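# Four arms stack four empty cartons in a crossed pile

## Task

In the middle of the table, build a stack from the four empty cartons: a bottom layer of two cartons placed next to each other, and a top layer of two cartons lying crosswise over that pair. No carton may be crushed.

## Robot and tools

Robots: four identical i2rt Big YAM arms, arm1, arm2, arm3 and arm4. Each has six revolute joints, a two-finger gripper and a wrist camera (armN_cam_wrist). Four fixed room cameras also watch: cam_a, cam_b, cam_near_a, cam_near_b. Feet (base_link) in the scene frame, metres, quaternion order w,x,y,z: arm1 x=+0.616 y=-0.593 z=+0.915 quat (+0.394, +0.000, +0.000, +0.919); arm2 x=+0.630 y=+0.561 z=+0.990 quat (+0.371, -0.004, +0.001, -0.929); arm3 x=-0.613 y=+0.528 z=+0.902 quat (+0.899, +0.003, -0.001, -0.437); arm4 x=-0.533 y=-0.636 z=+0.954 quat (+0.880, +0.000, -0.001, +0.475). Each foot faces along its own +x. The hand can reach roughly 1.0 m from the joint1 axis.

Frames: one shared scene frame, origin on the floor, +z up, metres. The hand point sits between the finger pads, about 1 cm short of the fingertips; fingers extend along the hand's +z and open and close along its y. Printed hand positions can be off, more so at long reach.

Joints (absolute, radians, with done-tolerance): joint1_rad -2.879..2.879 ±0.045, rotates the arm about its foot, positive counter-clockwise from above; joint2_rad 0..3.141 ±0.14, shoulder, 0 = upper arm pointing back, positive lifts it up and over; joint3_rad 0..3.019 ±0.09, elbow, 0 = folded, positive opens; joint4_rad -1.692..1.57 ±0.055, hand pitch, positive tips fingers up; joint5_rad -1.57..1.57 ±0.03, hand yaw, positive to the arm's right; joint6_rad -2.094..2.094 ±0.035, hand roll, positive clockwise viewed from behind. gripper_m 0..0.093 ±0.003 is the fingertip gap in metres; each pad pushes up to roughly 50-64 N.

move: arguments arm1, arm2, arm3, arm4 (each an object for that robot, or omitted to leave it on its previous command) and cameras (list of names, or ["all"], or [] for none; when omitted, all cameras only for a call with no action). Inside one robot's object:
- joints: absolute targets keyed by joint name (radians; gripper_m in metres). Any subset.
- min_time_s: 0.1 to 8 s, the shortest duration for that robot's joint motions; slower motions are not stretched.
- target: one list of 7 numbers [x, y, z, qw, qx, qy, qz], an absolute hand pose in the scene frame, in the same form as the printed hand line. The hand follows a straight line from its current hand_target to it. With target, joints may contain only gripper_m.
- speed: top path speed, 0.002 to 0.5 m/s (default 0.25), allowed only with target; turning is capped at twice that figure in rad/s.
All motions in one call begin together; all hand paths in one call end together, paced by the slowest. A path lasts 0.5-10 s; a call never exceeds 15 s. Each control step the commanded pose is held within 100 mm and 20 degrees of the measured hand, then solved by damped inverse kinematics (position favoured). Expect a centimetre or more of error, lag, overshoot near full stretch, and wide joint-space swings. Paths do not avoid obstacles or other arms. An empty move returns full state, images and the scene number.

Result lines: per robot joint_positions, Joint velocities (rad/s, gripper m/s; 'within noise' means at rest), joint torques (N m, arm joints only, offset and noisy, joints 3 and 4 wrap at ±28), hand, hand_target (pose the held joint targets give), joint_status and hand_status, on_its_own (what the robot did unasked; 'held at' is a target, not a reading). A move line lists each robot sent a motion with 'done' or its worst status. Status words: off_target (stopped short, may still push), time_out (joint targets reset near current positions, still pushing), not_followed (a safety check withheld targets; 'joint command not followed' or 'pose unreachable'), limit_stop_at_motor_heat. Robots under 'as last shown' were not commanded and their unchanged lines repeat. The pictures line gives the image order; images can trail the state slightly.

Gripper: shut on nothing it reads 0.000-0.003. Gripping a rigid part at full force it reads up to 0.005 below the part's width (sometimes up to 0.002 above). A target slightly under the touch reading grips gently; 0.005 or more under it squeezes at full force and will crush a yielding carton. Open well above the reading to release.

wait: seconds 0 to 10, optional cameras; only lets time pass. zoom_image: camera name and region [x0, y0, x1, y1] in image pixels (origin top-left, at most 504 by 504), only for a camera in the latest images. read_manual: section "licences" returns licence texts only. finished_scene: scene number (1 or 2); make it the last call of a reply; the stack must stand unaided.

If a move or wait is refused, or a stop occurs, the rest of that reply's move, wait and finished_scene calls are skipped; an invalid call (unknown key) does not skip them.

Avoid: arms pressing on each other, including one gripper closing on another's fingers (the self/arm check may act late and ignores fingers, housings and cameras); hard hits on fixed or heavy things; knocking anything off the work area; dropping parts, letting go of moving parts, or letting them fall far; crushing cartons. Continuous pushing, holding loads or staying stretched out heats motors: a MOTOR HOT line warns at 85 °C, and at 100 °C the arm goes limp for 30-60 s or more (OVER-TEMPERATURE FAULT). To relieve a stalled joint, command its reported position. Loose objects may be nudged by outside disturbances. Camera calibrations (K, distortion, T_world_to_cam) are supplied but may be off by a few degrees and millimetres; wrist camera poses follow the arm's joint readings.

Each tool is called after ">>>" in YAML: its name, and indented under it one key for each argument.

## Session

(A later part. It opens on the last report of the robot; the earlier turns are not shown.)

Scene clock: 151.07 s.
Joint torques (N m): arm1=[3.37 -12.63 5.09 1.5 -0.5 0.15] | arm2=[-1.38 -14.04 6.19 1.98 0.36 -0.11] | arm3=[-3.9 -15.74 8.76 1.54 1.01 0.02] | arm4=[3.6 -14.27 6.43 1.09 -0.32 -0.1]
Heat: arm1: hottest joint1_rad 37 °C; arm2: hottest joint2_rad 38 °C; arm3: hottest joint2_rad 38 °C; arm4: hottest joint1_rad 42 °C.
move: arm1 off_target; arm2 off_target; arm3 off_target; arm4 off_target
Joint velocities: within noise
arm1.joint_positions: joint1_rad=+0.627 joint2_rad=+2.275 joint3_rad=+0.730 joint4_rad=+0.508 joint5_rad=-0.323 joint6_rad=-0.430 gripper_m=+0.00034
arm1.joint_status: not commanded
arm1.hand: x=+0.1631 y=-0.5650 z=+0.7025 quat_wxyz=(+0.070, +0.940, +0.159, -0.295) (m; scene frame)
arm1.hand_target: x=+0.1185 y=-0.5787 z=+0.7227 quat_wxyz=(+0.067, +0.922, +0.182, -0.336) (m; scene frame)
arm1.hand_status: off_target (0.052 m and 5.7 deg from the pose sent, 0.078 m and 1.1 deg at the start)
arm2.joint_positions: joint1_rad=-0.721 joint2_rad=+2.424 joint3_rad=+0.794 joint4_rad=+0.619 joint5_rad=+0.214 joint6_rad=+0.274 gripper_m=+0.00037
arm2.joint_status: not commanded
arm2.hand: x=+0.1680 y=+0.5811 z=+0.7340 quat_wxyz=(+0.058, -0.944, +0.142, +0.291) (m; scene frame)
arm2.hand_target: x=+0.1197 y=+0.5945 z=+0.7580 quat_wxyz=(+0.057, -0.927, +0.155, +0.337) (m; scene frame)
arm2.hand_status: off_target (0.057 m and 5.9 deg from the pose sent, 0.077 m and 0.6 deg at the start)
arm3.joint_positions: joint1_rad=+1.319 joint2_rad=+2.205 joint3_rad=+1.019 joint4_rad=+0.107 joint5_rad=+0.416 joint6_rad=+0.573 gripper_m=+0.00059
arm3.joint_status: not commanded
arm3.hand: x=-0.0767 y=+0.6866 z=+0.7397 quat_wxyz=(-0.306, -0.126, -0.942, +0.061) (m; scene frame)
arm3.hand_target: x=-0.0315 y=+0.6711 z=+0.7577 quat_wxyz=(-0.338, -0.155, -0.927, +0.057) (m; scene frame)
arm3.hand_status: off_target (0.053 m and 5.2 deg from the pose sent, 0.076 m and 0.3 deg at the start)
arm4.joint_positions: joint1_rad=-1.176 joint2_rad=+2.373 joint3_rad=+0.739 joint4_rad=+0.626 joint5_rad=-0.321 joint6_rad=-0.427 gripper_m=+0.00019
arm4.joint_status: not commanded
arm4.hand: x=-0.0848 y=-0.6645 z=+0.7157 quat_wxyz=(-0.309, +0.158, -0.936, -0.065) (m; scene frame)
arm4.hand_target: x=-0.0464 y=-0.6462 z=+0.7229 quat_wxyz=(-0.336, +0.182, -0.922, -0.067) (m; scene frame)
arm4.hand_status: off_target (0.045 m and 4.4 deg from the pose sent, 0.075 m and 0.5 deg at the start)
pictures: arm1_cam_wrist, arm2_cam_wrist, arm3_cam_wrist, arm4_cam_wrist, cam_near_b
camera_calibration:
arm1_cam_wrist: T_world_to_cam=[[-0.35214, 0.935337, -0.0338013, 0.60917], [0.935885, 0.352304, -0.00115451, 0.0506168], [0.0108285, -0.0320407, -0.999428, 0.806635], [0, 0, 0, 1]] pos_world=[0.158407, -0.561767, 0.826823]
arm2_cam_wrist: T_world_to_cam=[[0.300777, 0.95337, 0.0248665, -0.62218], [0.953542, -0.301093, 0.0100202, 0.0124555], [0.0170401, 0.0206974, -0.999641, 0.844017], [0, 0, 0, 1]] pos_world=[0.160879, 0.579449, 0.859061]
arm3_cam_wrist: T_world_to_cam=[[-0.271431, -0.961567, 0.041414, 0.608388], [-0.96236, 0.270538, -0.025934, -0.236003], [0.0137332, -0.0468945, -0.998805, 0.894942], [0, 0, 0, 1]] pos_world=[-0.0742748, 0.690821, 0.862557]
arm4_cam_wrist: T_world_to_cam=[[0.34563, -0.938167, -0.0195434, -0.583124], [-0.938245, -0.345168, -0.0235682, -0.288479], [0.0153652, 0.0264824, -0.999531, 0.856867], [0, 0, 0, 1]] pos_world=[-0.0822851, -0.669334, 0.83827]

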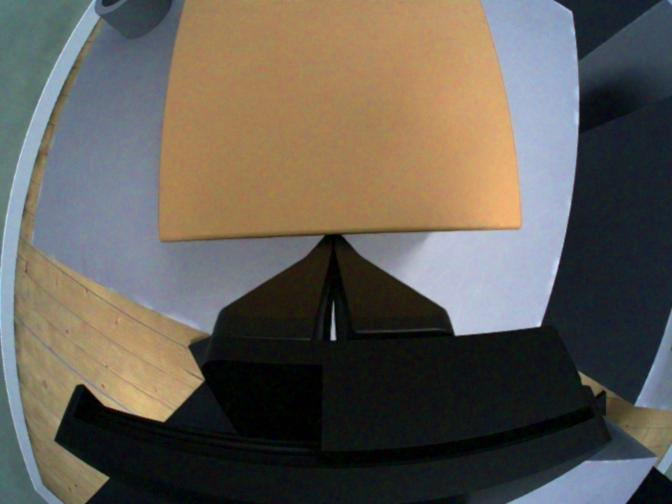

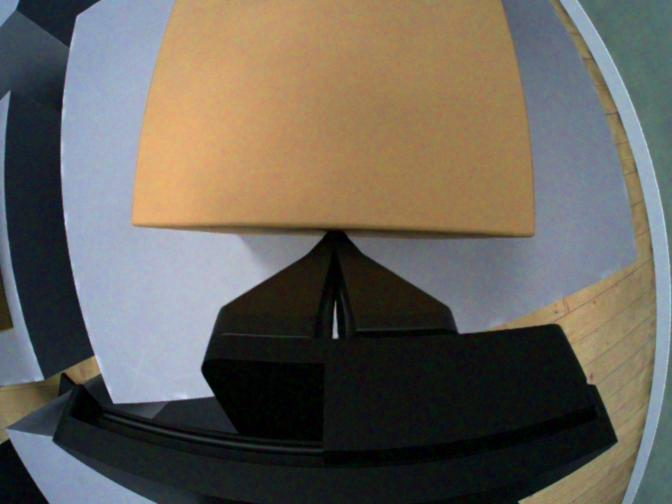

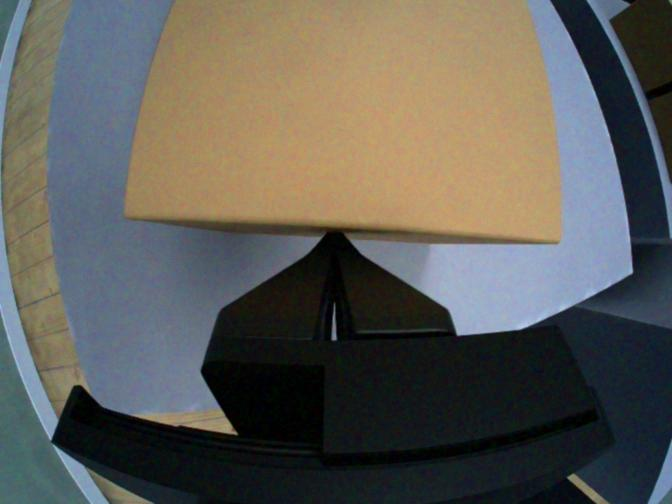

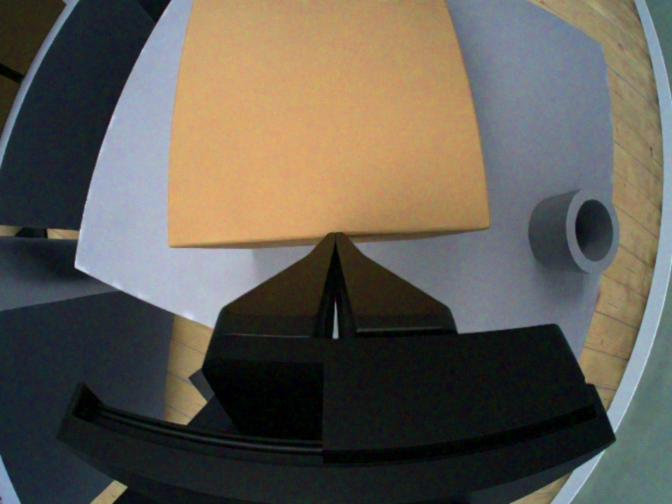

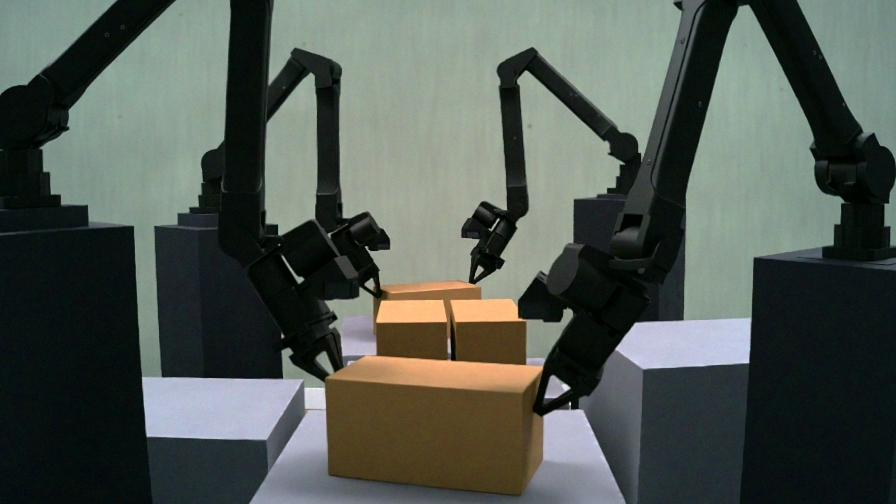

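>>> move:
  arm1: {"target":[0.114,-0.579,0.94,0.0661,0.9219,0.1817,-0.3355],"speed":0.1}
  arm2: {"target":[0.115,0.595,0.955,-0.0564,0.9268,-0.155,-0.3373],"speed":0.1}
  arm3: {"target":[-0.026,0.672,0.965,0.3373,0.155,0.9268,-0.0564],"speed":0.1}
  arm4: {"target":[-0.042,-0.646,0.93,0.3355,-0.1817,0.9219,0.0661],"speed":0.1}
  cameras: ["arm1_cam_wrist","arm2_cam_wrist","arm3_cam_wrist","arm4_cam_wrist","cam_near_b","cam_b","cam_near_a"]

Scene clock: 154.80 s.
Joint torques (N m): arm1=[1.14 -10.75 7.35 0.79 -0.13 0.14] | arm2=[-0.85 -12.16 9.33 2.73 0.36 -0.09] | arm3=[-2.96 -17.44 13.46 1.8 1.54 0.07] | arm4=[1.03 -13.33 6.12 0.83 -0.01 -0.09]
Heat: arm1: hottest joint1_rad 37 °C; arm2: hottest joint2_rad 38 °C; arm3: hottest joint2_rad 39 °C; arm4: hottest joint1_rad 42 °C.
move: arm1 off_target; arm2 off_target; arm3 off_target; arm4 done
Joint velocities: within noise
arm1.joint_positions: joint1_rad=+0.657 joint2_rad=+1.634 joint3_rad=+0.734 joint4_rad=-0.083 joint5_rad=-0.330 joint6_rad=-0.426 gripper_m=+0.00034
arm1.joint_status: not commanded
arm1.hand: x=+0.1298 y=-0.5742 z=+0.9211 quat_wxyz=(+0.069, +0.929, +0.175, -0.319) (m; scene frame)
arm1.hand_target: x=+0.1146 y=-0.5792 z=+0.9402 quat_wxyz=(+0.066, +0.922, +0.182, -0.336) (m; scene frame)
arm1.hand_status: off_target (0.025 m and 2.3 deg from the pose sent, 0.243 m and 5.7 deg at the start)
arm2.joint_positions: joint1_rad=-0.728 joint2_rad=+1.828 joint3_rad=+0.695 joint4_rad=+0.115 joint5_rad=+0.212 joint6_rad=+0.273 gripper_m=+0.00037
arm2.joint_status: not commanded
arm2.hand: x=+0.1540 y=+0.5837 z=+0.9198 quat_wxyz=(+0.059, -0.945, +0.145, +0.287) (m; scene frame)
arm2.hand_target: x=+0.1176 y=+0.5951 z=+0.9563 quat_wxyz=(+0.057, -0.927, +0.155, +0.337) (m; scene frame)
arm2.hand_status: off_target (0.054 m and 6.2 deg from the pose sent, 0.228 m and 5.9 deg at the start)
arm3.joint_positions: joint1_rad=+1.307 joint2_rad=+1.802 joint3_rad=+1.017 joint4_rad=-0.383 joint5_rad=+0.406 joint6_rad=+0.572 gripper_m=+0.00059
arm3.joint_status: not commanded
arm3.hand: x=-0.0923 y=+0.6742 z=+0.9023 quat_wxyz=(-0.267, -0.122, -0.953, +0.081) (m; scene frame)
arm3.hand_target: x=-0.0346 y=+0.6686 z=+0.9690 quat_wxyz=(-0.338, -0.156, -0.926, +0.058) (m; scene frame)
arm3.hand_status: off_target (0.091 m and 9.8 deg from the pose sent, 0.231 m and 5.2 deg at the start; pose on its path clipped on 5 of 87 steps)
arm4.joint_positions: joint1_rad=-1.135 joint2_rad=+1.732 joint3_rad=+0.708 joint4_rad=+0.083 joint5_rad=-0.326 joint6_rad=-0.424 gripper_m=+0.00019
arm4.joint_status: not commanded
arm4.hand: x=-0.0406 y=-0.6518 z=+0.9282 quat_wxyz=(-0.337, +0.180, -0.922, -0.063) (m; scene frame)
arm4.hand_target: x=-0.0421 y=-0.6460 z=+0.9299 quat_wxyz=(-0.335, +0.182, -0.922, -0.066) (m; scene frame)
arm4.hand_status: done (0.006 m and 0.4 deg from the pose sent, 0.219 m and 4.4 deg at the start)
pictures: arm1_cam_wrist, arm2_cam_wrist, arm3_cam_wrist, arm4_cam_wrist, cam_b, cam_near_a, cam_near_b
camera_calibration:
arm1_cam_wrist: T_world_to_cam=[[-0.381443, 0.924291, -0.0136631, 0.592466], [0.923485, 0.380373, -0.0499105, 0.147894], [-0.0409348, -0.0316557, -0.99866, 1.03144], [0, 0, 0, 1]] pos_world=[0.131636, -0.571215, 1.04554]
arm2_cam_wrist: T_world_to_cam=[[0.305331, 0.951887, 0.0261513, -0.626066], [0.951945, -0.30581, 0.0167793, 0.0214381], [0.0239693, 0.0197714, -0.999517, 1.02935], [0, 0, 0, 1]] pos_world=[0.146077, 0.582149, 1.04486]
arm3_cam_wrist: T_world_to_cam=[[-0.27138, -0.958149, 0.0911212, 0.538261], [-0.95978, 0.276482, 0.0487894, -0.314626], [-0.0719409, -0.0742158, -0.994644, 1.06369], [0, 0, 0, 1]] pos_world=[-0.0793756, 0.681666, 1.0243]
arm4_cam_wrist: T_world_to_cam=[[0.3847, -0.922997, 0.00912592, -0.597445], [-0.919564, -0.384089, -0.0829296, -0.207057], [0.0800489, 0.0235112, -0.996514, 1.06623], [0, 0, 0, 1]] pos_world=[-0.0459157, -0.656036, 1.0508]

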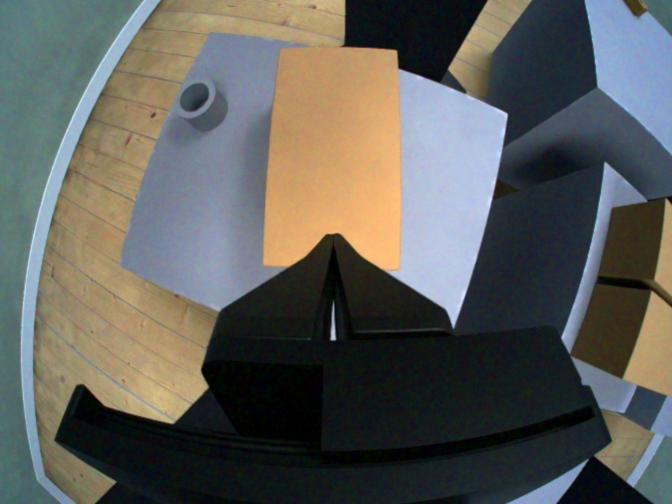

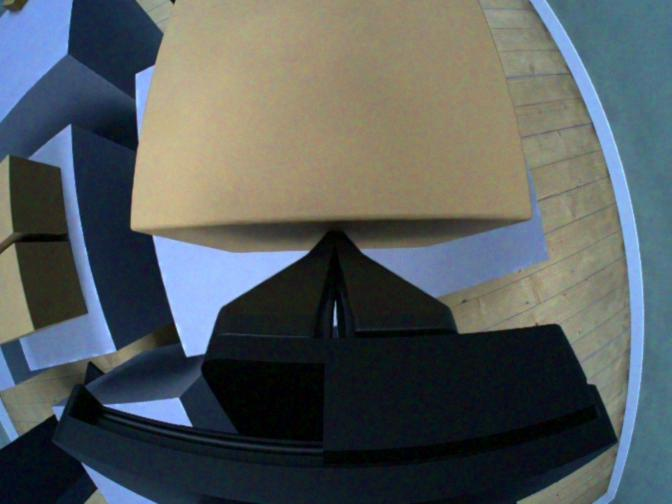

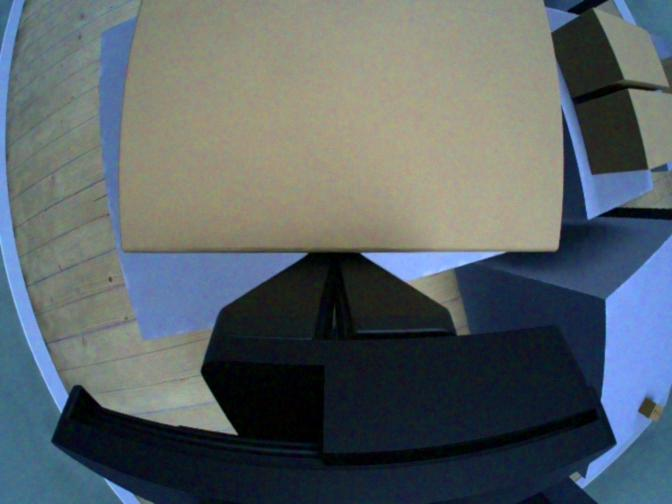

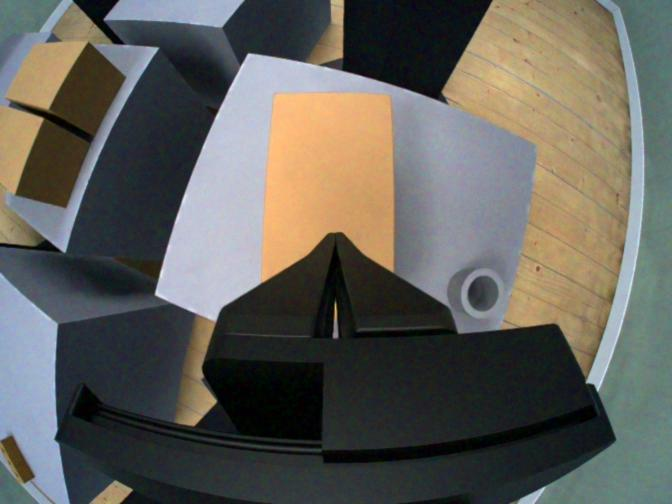

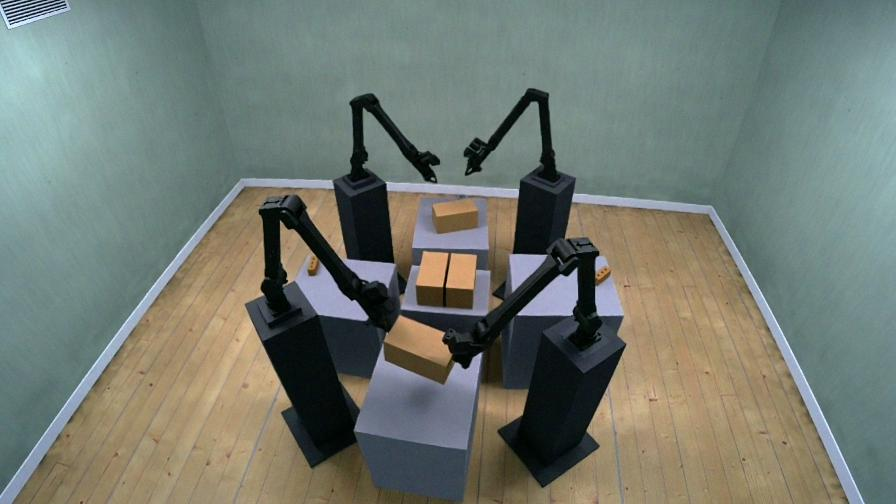

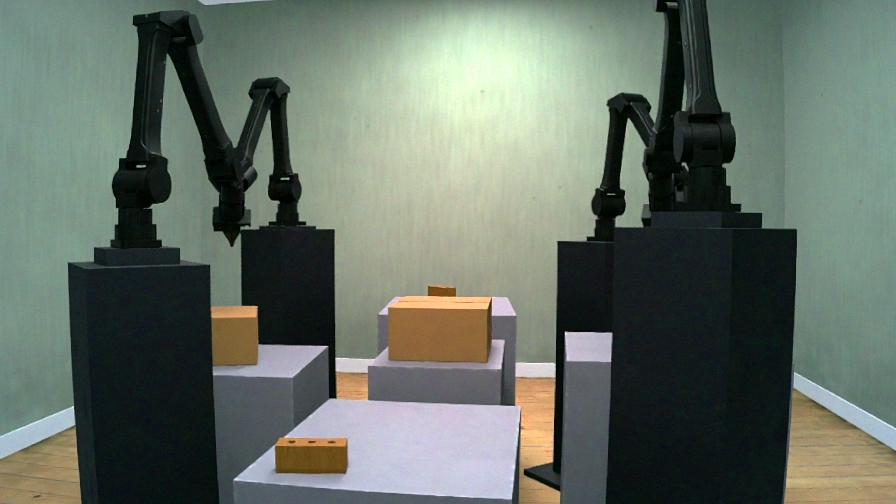

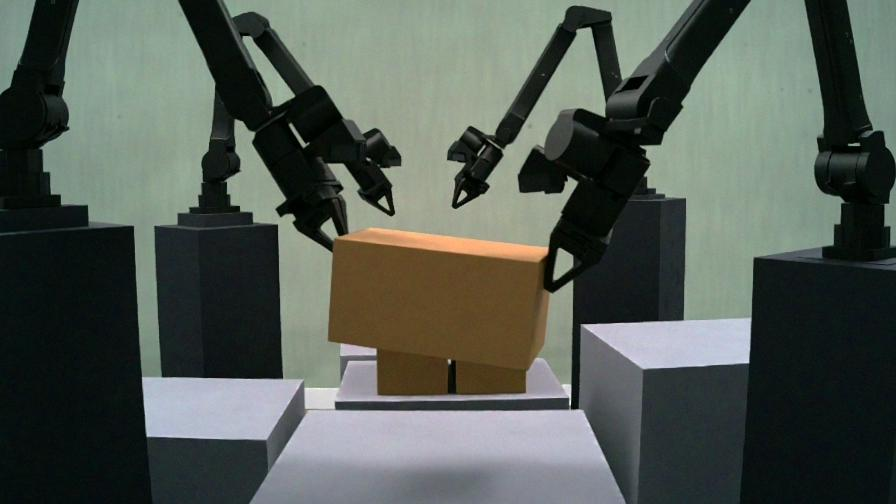

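>>> move:
  arm1: {"target":[0.22,-0.28,1.02,0,0.9397,0,-0.342],"speed":0.25}
  arm2: {"target":[0.115,0.595,0.985,-0.0564,0.9268,-0.155,-0.3373],"speed":0.1}
  arm3: {"target":[-0.024,0.672,1.015,0.3373,0.155,0.9268,-0.0564],"speed":0.1}
  arm4: {"target":[-0.22,-0.28,1.02,0.342,0,0.9397,0],"speed":0.25}
  cameras: ["arm1_cam_wrist","arm2_cam_wrist","arm3_cam_wrist","arm4_cam_wrist","cam_near_b"]

Scene clock: 159.17 s.
Joint torques (N m): arm1=[-1.03 -8.41 10.24 0.64 -0.38 0.03] | arm2=[-1.26 -12.57 10.69 3.04 0.43 -0.13] | arm3=[-3.08 -16.79 14.56 2.03 1.43 0.06] | arm4=[0.44 -9.88 12.56 0.47 0.6 -0.11]
Heat: arm1: hottest joint1_rad 37 °C; arm2: hottest joint2_rad 38 °C; arm3: hottest joint2_rad 39 °C; arm4: hottest joint1_rad 42 °C.
move: arm1 off_target; arm2 off_target; arm3 off_target; arm4 off_target
Joint velocities: within noise
arm1.joint_positions: joint1_rad=-0.013 joint2_rad=+1.496 joint3_rad=+0.873 joint4_rad=-0.467 joint5_rad=-0.491 joint6_rad=-0.693 gripper_m=+0.00034
arm1.joint_status: not commanded
arm1.hand: x=+0.2319 y=-0.2986 z=+1.0034 quat_wxyz=(+0.013, +0.944, -0.004, -0.330) (m; scene frame)
arm1.hand_target: x=+0.2210 y=-0.2807 z=+1.0204 quat_wxyz=(+0.000, +0.940, +0.000, -0.342) (m; scene frame)
arm1.hand_status: off_target (0.028 m and 2.1 deg from the pose sent, 0.323 m and 21.8 deg at the start)
arm2.joint_positions: joint1_rad=-0.728 joint2_rad=+1.750 joint3_rad=+0.695 joint4_rad=+0.013 joint5_rad=+0.212 joint6_rad=+0.273 gripper_m=+0.00037
arm2.joint_status: not commanded
arm2.hand: x=+0.1604 y=+0.5839 z=+0.9418 quat_wxyz=(+0.061, -0.948, +0.144, +0.276) (m; scene frame)
arm2.hand_target: x=+0.1186 y=+0.5951 z=+0.9868 quat_wxyz=(+0.057, -0.927, +0.155, +0.337) (m; scene frame)
arm2.hand_status: off_target (0.064 m and 7.6 deg from the pose sent, 0.077 m and 6.2 deg at the start)
arm3.joint_positions: joint1_rad=+1.307 joint2_rad=+1.726 joint3_rad=+1.069 joint4_rad=-0.515 joint5_rad=+0.407 joint6_rad=+0.572 gripper_m=+0.00059
arm3.joint_status: not commanded
arm3.hand: x=-0.0883 y=+0.6754 z=+0.9499 quat_wxyz=(-0.266, -0.122, -0.953, +0.082) (m; scene frame)
arm3.hand_target: x=-0.0334 y=+0.6684 z=+1.0188 quat_wxyz=(-0.338, -0.156, -0.926, +0.058) (m; scene frame)
arm3.hand_status: off_target (0.092 m and 9.9 deg from the pose sent, 0.132 m and 9.8 deg at the start)
arm4.joint_positions: joint1_rad=+0.063 joint2_rad=+1.538 joint3_rad=+0.821 joint4_rad=-0.487 joint5_rad=+0.592 joint6_rad=+0.930 gripper_m=+0.00019
arm4.joint_status: not commanded
arm4.hand: x=-0.2287 y=-0.2994 z=+1.0109 quat_wxyz=(-0.336, +0.005, -0.942, +0.010) (m; scene frame)
arm4.hand_target: x=-0.2207 y=-0.2806 z=+1.0204 quat_wxyz=(-0.342, +0.000, -0.940, -0.001) (m; scene frame)
arm4.hand_status: off_target (0.023 m and 1.5 deg from the pose sent, 0.423 m and 22.0 deg at the start)
pictures: arm1_cam_wrist, arm2_cam_wrist, arm3_cam_wrist, arm4_cam_wrist, cam_near_b
camera_calibration:
arm1_cam_wrist: T_world_to_cam=[[-0.0142723, 0.99964, -0.0227247, 0.324156], [0.99818, 0.0129122, -0.0589126, -0.165042], [-0.058598, -0.0235241, -0.998004, 1.13244], [0, 0, 0, 1]] pos_world=[0.235727, -0.295269, 1.12782]
arm2_cam_wrist: T_world_to_cam=[[0.304557, 0.951878, 0.0342405, -0.636374], [0.951285, -0.305785, 0.0394075, -0.00615932], [0.0479814, 0.0205706, -0.998636, 1.04606], [0, 0, 0, 1]] pos_world=[0.14948, 0.582349, 1.06666]
arm3_cam_wrist: T_world_to_cam=[[-0.271924, -0.957707, 0.0940995, 0.533056], [-0.959481, 0.277326, 0.0498567, -0.315061], [-0.0738444, -0.0767295, -0.994314, 1.11268], [0, 0, 0, 1]] pos_world=[-0.0751796, 0.683261, 1.0719]
arm4_cam_wrist: T_world_to_cam=[[0.0129166, -0.999551, 0.0270471, -0.326568], [-0.997624, -0.0147129, -0.0673034, -0.160909], [0.0676711, -0.0261135, -0.997366, 1.13854], [0, 0, 0, 1]] pos_world=[-0.233355, -0.299058, 1.13355]

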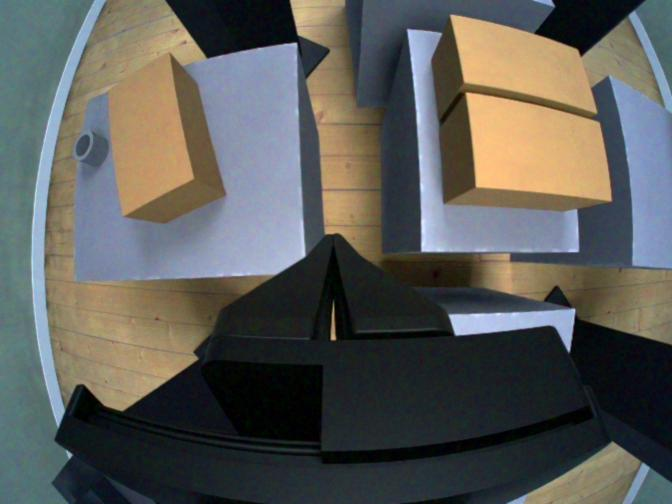

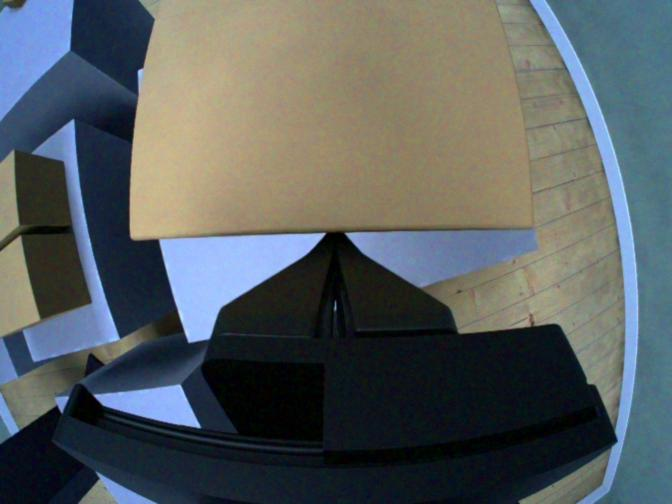

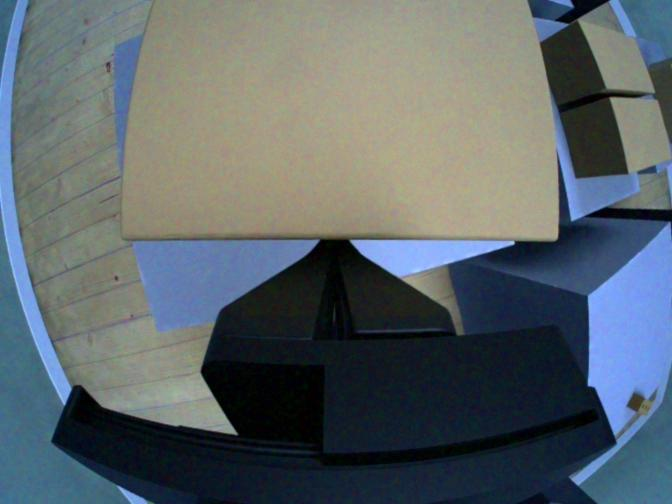

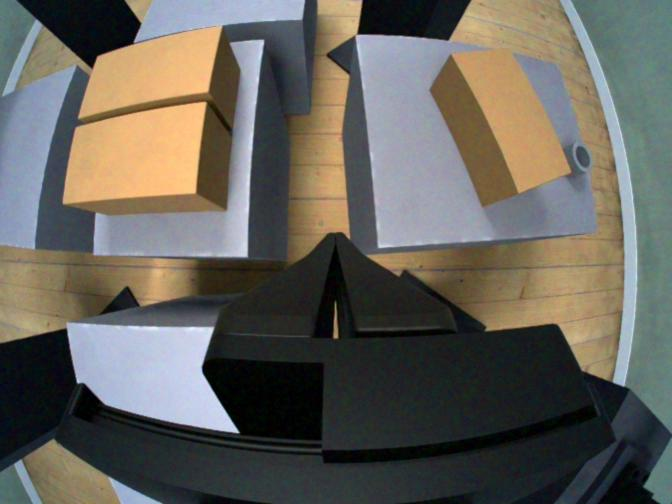

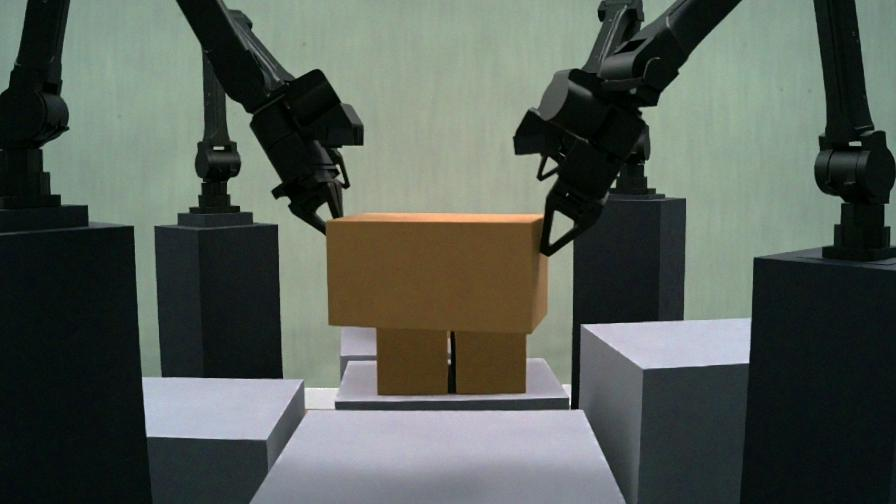

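>>> move:
  arm1: {"target":[0.215,-0.56,0.78,0.0661,0.9219,0.1817,-0.3355],"speed":0.25}
  arm2: {"target":[0.085,0.065,0.99,0,0.9397,0,-0.342],"speed":0.12}
  arm3: {"target":[-0.080,0.079,1.02,0.342,0,0.9397,0],"speed":0.12}
  arm4: {"target":[-0.16,-0.68,0.78,0.3355,-0.1817,0.9219,0.0661],"speed":0.25}
  cameras: ["all"]

Scene clock: 168.23 s.
Joint torques (N m): arm1=[1.14 -7.88 0.95 1.74 -0.07 0.16] | arm2=[-3.37 -16.56 15.75 1.69 1.55 0.08] | arm3=[2.43 -17.79 14.19 1.54 -1.48 0.04] | arm4=[-0.67 -9.76 0.55 0.83 -0.22 -0.24]
Heat: arm1: hottest joint3_rad 38 °C; arm2: hottest joint2_rad 38 °C; arm3: hottest joint3_rad 43 °C; arm4: hottest joint1_rad 42 °C.
move: arm1 done; arm2 off_target; arm3 off_target; arm4 done
Joint velocities: within noise
arm1.joint_positions: joint1_rad=+0.549 joint2_rad=+2.009 joint3_rad=+0.499 joint4_rad=+0.531 joint5_rad=-0.394 joint6_rad=-0.522 gripper_m=+0.00034
arm1.joint_status: not commanded
arm1.hand: x=+0.2136 y=-0.5541 z=+0.7837 quat_wxyz=(+0.064, +0.922, +0.179, -0.336) (m; scene frame)
arm1.hand_target: x=+0.2151 y=-0.5599 z=+0.7801 quat_wxyz=(+0.066, +0.922, +0.182, -0.335) (m; scene frame)
arm1.hand_status: done (0.007 m and 0.4 deg from the pose sent, 0.344 m and 22.3 deg at the start)
arm2.joint_positions: joint1_rad=+0.137 joint2_rad=+2.180 joint3_rad=+1.534 joint4_rad=-0.519 joint5_rad=+0.473 joint6_rad=+0.714 gripper_m=+0.00037
arm2.joint_status: not commanded
arm2.hand: x=+0.1366 y=+0.0724 z=+0.9565 quat_wxyz=(+0.017, -0.951, -0.040, +0.305) (m; scene frame)
arm2.hand_target: x=+0.0886 y=+0.0695 z=+0.9922 quat_wxyz=(+0.000, -0.939, +0.000, +0.343) (m; scene frame)
arm2.hand_status: off_target (0.062 m and 6.6 deg from the pose sent, 0.527 m and 19.5 deg at the start)
arm3.joint_positions: joint1_rad=+0.065 joint2_rad=+1.926 joint3_rad=+1.458 joint4_rad=-0.682 joint5_rad=-0.458 joint6_rad=-0.677 gripper_m=+0.00059
arm3.joint_status: not commanded
arm3.hand: x=-0.1211 y=+0.0931 z=+0.9813 quat_wxyz=(-0.302, -0.031, -0.953, -0.023) (m; scene frame)
arm3.hand_target: x=-0.0838 y=+0.0827 z=+1.0218 quat_wxyz=(-0.342, +0.000, -0.940, +0.000) (m; scene frame)
arm3.hand_status: off_target (0.058 m and 6.5 deg from the pose sent, 0.601 m and 19.1 deg at the start)
arm4.joint_positions: joint1_rad=-1.286 joint2_rad=+2.166 joint3_rad=+0.469 joint4_rad=+0.720 joint5_rad=-0.421 joint6_rad=-0.562 gripper_m=+0.00019
arm4.joint_status: not commanded
arm4.hand: x=-0.1553 y=-0.6768 z=+0.7881 quat_wxyz=(-0.344, +0.185, -0.918, -0.064) (m; scene frame)
arm4.hand_target: x=-0.1602 y=-0.6798 z=+0.7803 quat_wxyz=(-0.336, +0.182, -0.922, -0.066) (m; scene frame)
arm4.hand_status: done (0.010 m and 1.2 deg from the pose sent, 0.450 m and 22.2 deg at the start)
pictures: arm1_cam_wrist, arm2_cam_wrist, arm3_cam_wrist, arm4_cam_wrist, cam_a, cam_b, cam_near_a, cam_near_b
camera_calibration:
arm1_cam_wrist: T_world_to_cam=[[-0.384195, 0.923232, 0.00613543, 0.588323], [0.919735, 0.383303, -0.084654, 0.0856861], [-0.0805069, -0.0268807, -0.996392, 0.907605], [0, 0, 0, 1]] pos_world=[0.220291, -0.551605, 0.907974]
arm2_cam_wrist: T_world_to_cam=[[-0.0662541, 0.996236, 0.0558905, -0.11591], [0.997744, 0.0667542, -0.00712759, -0.12927], [-0.0108317, 0.0552921, -0.998411, 1.0776], [0, 0, 0, 1]] pos_world=[0.132971, 0.0645202, 1.08144]
arm3_cam_wrist: T_world_to_cam=[[-0.0399482, -0.997417, -0.0597029, 0.146147], [-0.999167, 0.0403708, -0.00588865, -0.114605], [0.00828369, 0.0594179, -0.998199, 1.09783], [0, 0, 0, 1]] pos_world=[-0.117766, 0.0851659, 1.1039]
arm4_cam_wrist: T_world_to_cam=[[0.393039, -0.919402, 0.014866, -0.57592], [-0.914634, -0.392563, -0.096637, -0.327977], [0.0946841, 0.0243852, -0.995209, 0.938233], [0, 0, 0, 1]] pos_world=[-0.162455, -0.681132, 0.910604]

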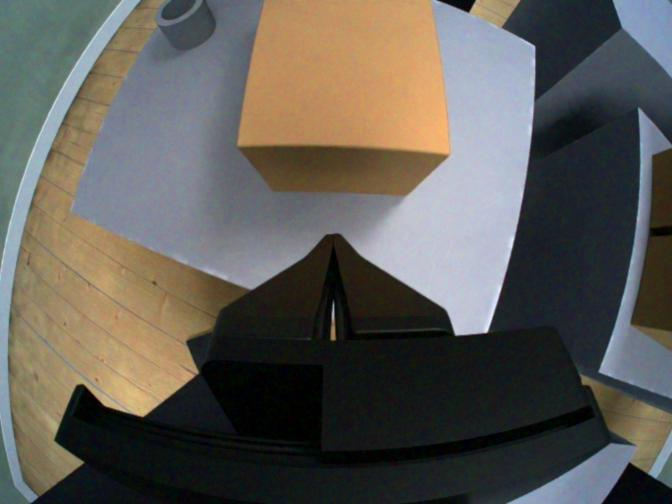

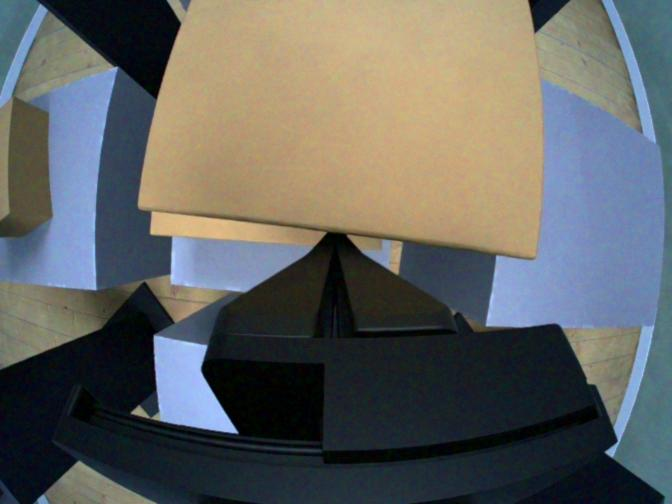

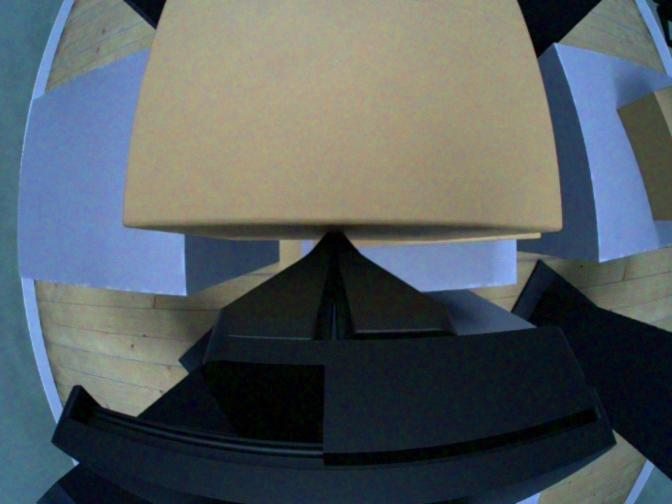

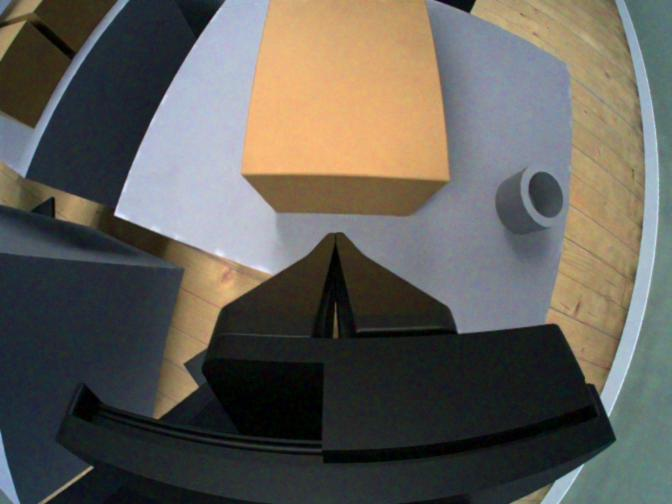

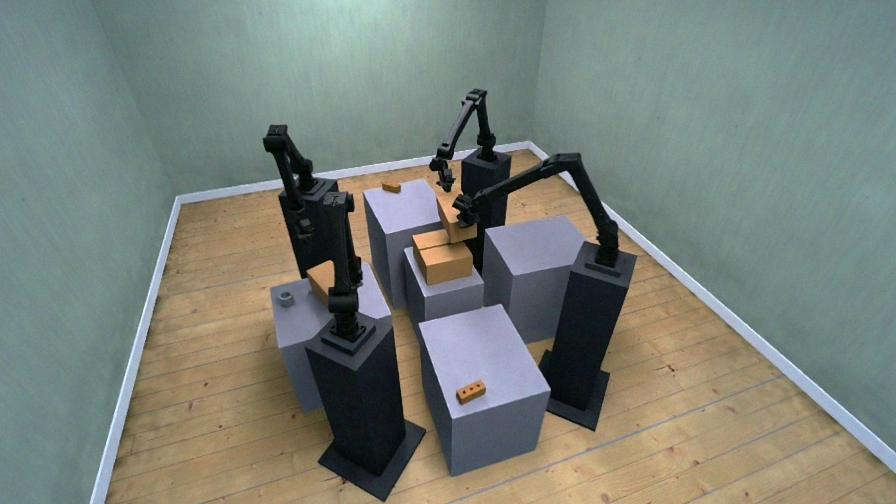

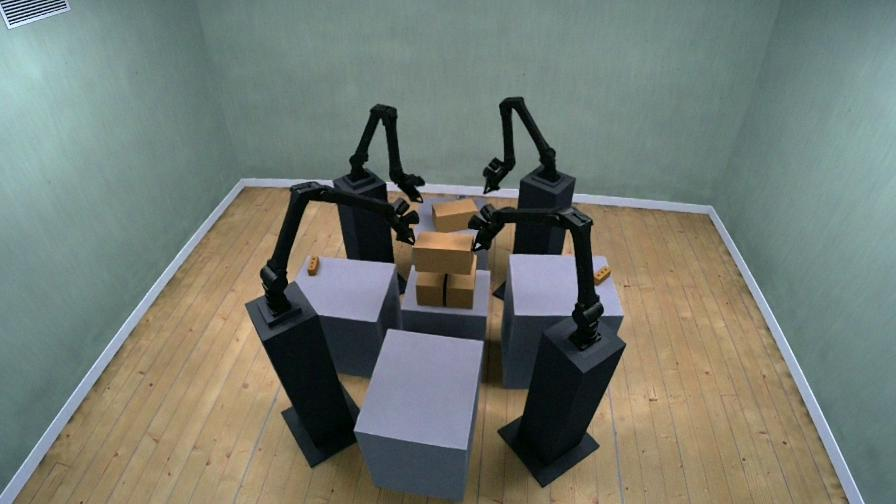

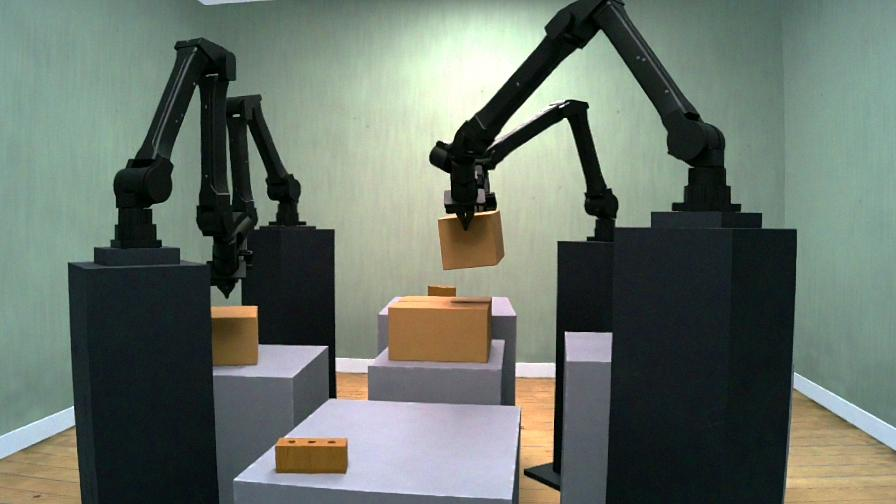

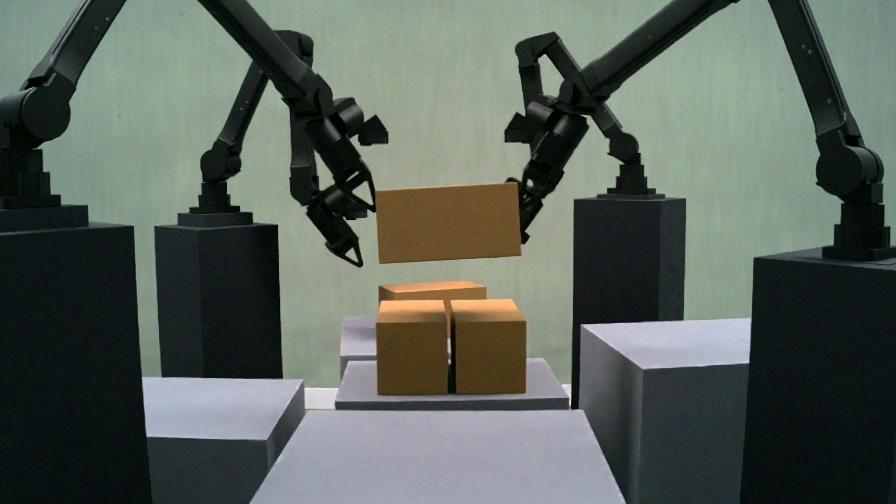

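>>> move:
  arm2: {"target":[0.084,0.06,0.93,0,0.9397,0,-0.342],"speed":0.08}
  arm3: {"target":[-0.079,0.072,0.94,0.342,0,0.9397,0],"speed":0.08}
  cameras: ["cam_near_a","cam_near_b","cam_b","cam_a"]

>>> zoom_image:
  camera: "cam_near_b"
  region: [300, 150, 600, 430]

>>> zoom_image:
  camera: "cam_near_a"
  region: [330, 150, 600, 400]

Scene clock: 173.37 s.
Joint torques (N m): arm1=[1.14 -7.94 0.94 1.76 -0.07 0.16] | arm2=[-2.73 -16.91 15.01 3.4 1.53 0.06] | arm3=[2.61 -19.37 10.26 2.63 -1.61 0.04] | arm4=[-0.85 -9.93 0.54 0.83 -0.23 -0.25]
Heat: arm1: hottest joint3_rad 38 °C; arm2: hottest joint2_rad 39 °C; arm3: hottest joint3_rad 43 °C; arm4: hottest joint1_rad 42 °C.
move: arm2 off_target; arm3 off_target
Joint velocities: within noise
arm1, arm4: as last shown
arm2.joint_positions: joint1_rad=+0.139 joint2_rad=+2.284 joint3_rad=+1.534 joint4_rad=-0.463 joint5_rad=+0.477 joint6_rad=+0.719 gripper_m=+0.00037
arm2.joint_status: not commanded
arm2.hand: x=+0.1421 y=+0.0791 z=+0.8924 quat_wxyz=(+0.035, -0.955, -0.043, +0.291) (m; scene frame)
arm2.hand_target: x=+0.0885 y=+0.0659 z=+0.9342 quat_wxyz=(+0.001, -0.940, +0.001, +0.342) (m; scene frame)
arm2.hand_status: off_target (0.072 m and 8.8 deg from the pose sent, 0.060 m and 6.7 deg at the start)
arm3.joint_positions: joint1_rad=+0.055 joint2_rad=+2.051 joint3_rad=+1.458 joint4_rad=-0.551 joint5_rad=-0.459 joint6_rad=-0.685 gripper_m=+0.00059
arm3.joint_status: not commanded
arm3.hand: x=-0.1141 y=+0.0758 z=+0.9139 quat_wxyz=(-0.304, -0.031, -0.952, -0.019) (m; scene frame)
arm3.hand_target: x=-0.0810 y=+0.0742 z=+0.9412 quat_wxyz=(-0.342, +0.000, -0.940, -0.001) (m; scene frame)
arm3.hand_status: off_target (0.044 m and 6.1 deg from the pose sent, 0.063 m and 6.5 deg at the start)
arm4.joint_positions: joint1_rad=-1.286 joint2_rad=+2.166 joint3_rad=+0.469 joint4_rad=+0.720 joint5_rad=-0.421 joint6_rad=-0.563 gripper_m=+0.00019
pictures: cam_a, cam_b, cam_near_a, cam_near_b

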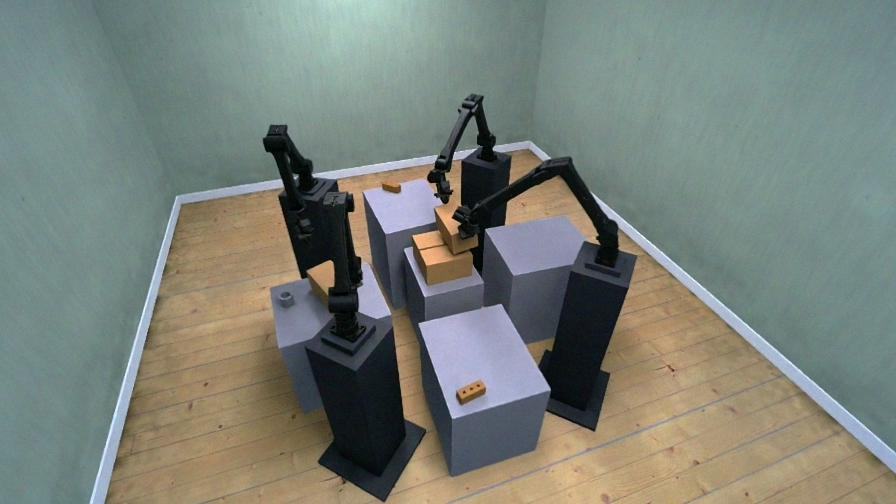

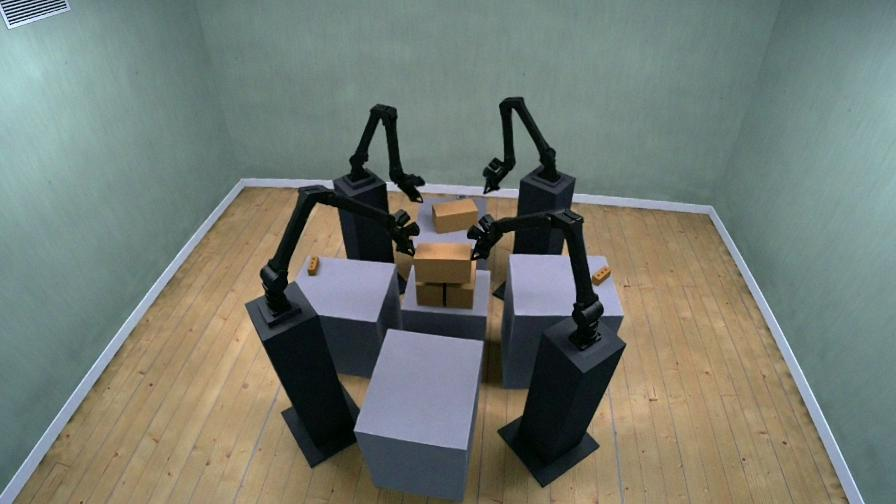

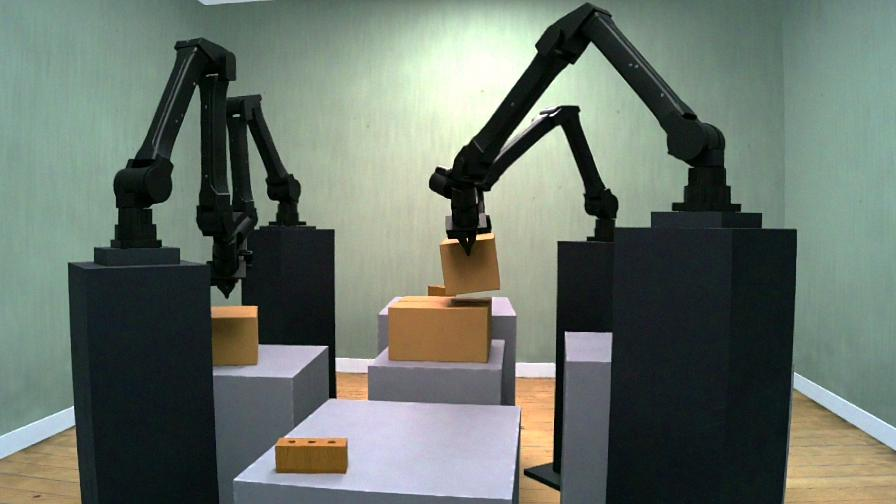

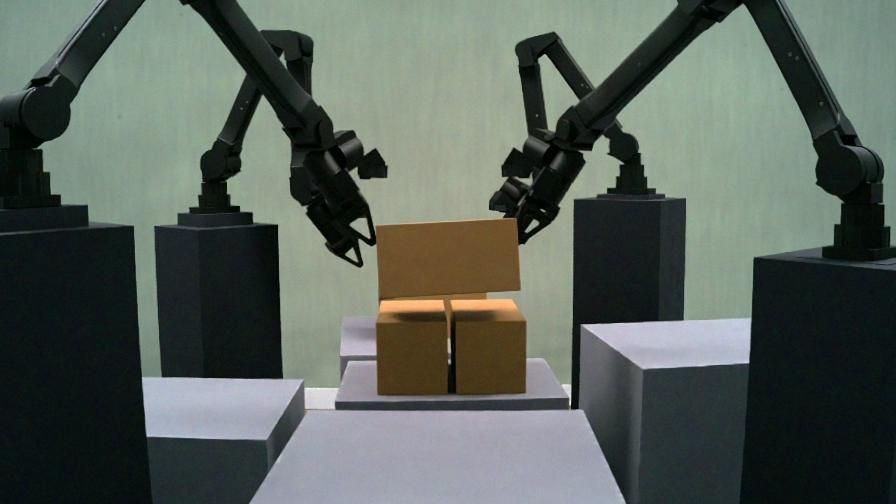

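Scaled by 1.680 from the camera's 896x504 image, which has a finer 1280x720 frame.

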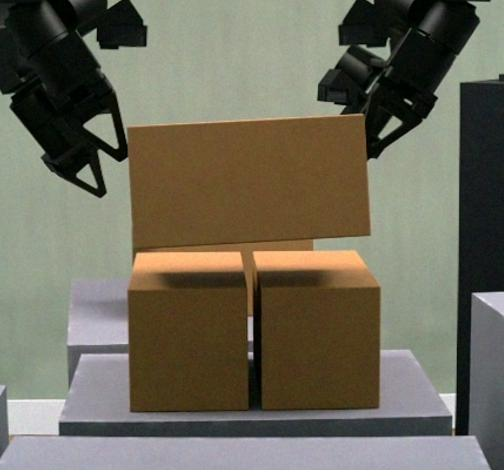

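Scaled by 1.867 from the camera's 896x504 image, which has a finer 1280x720 frame.

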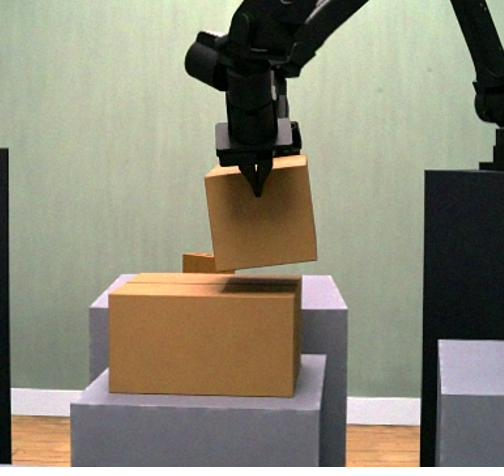

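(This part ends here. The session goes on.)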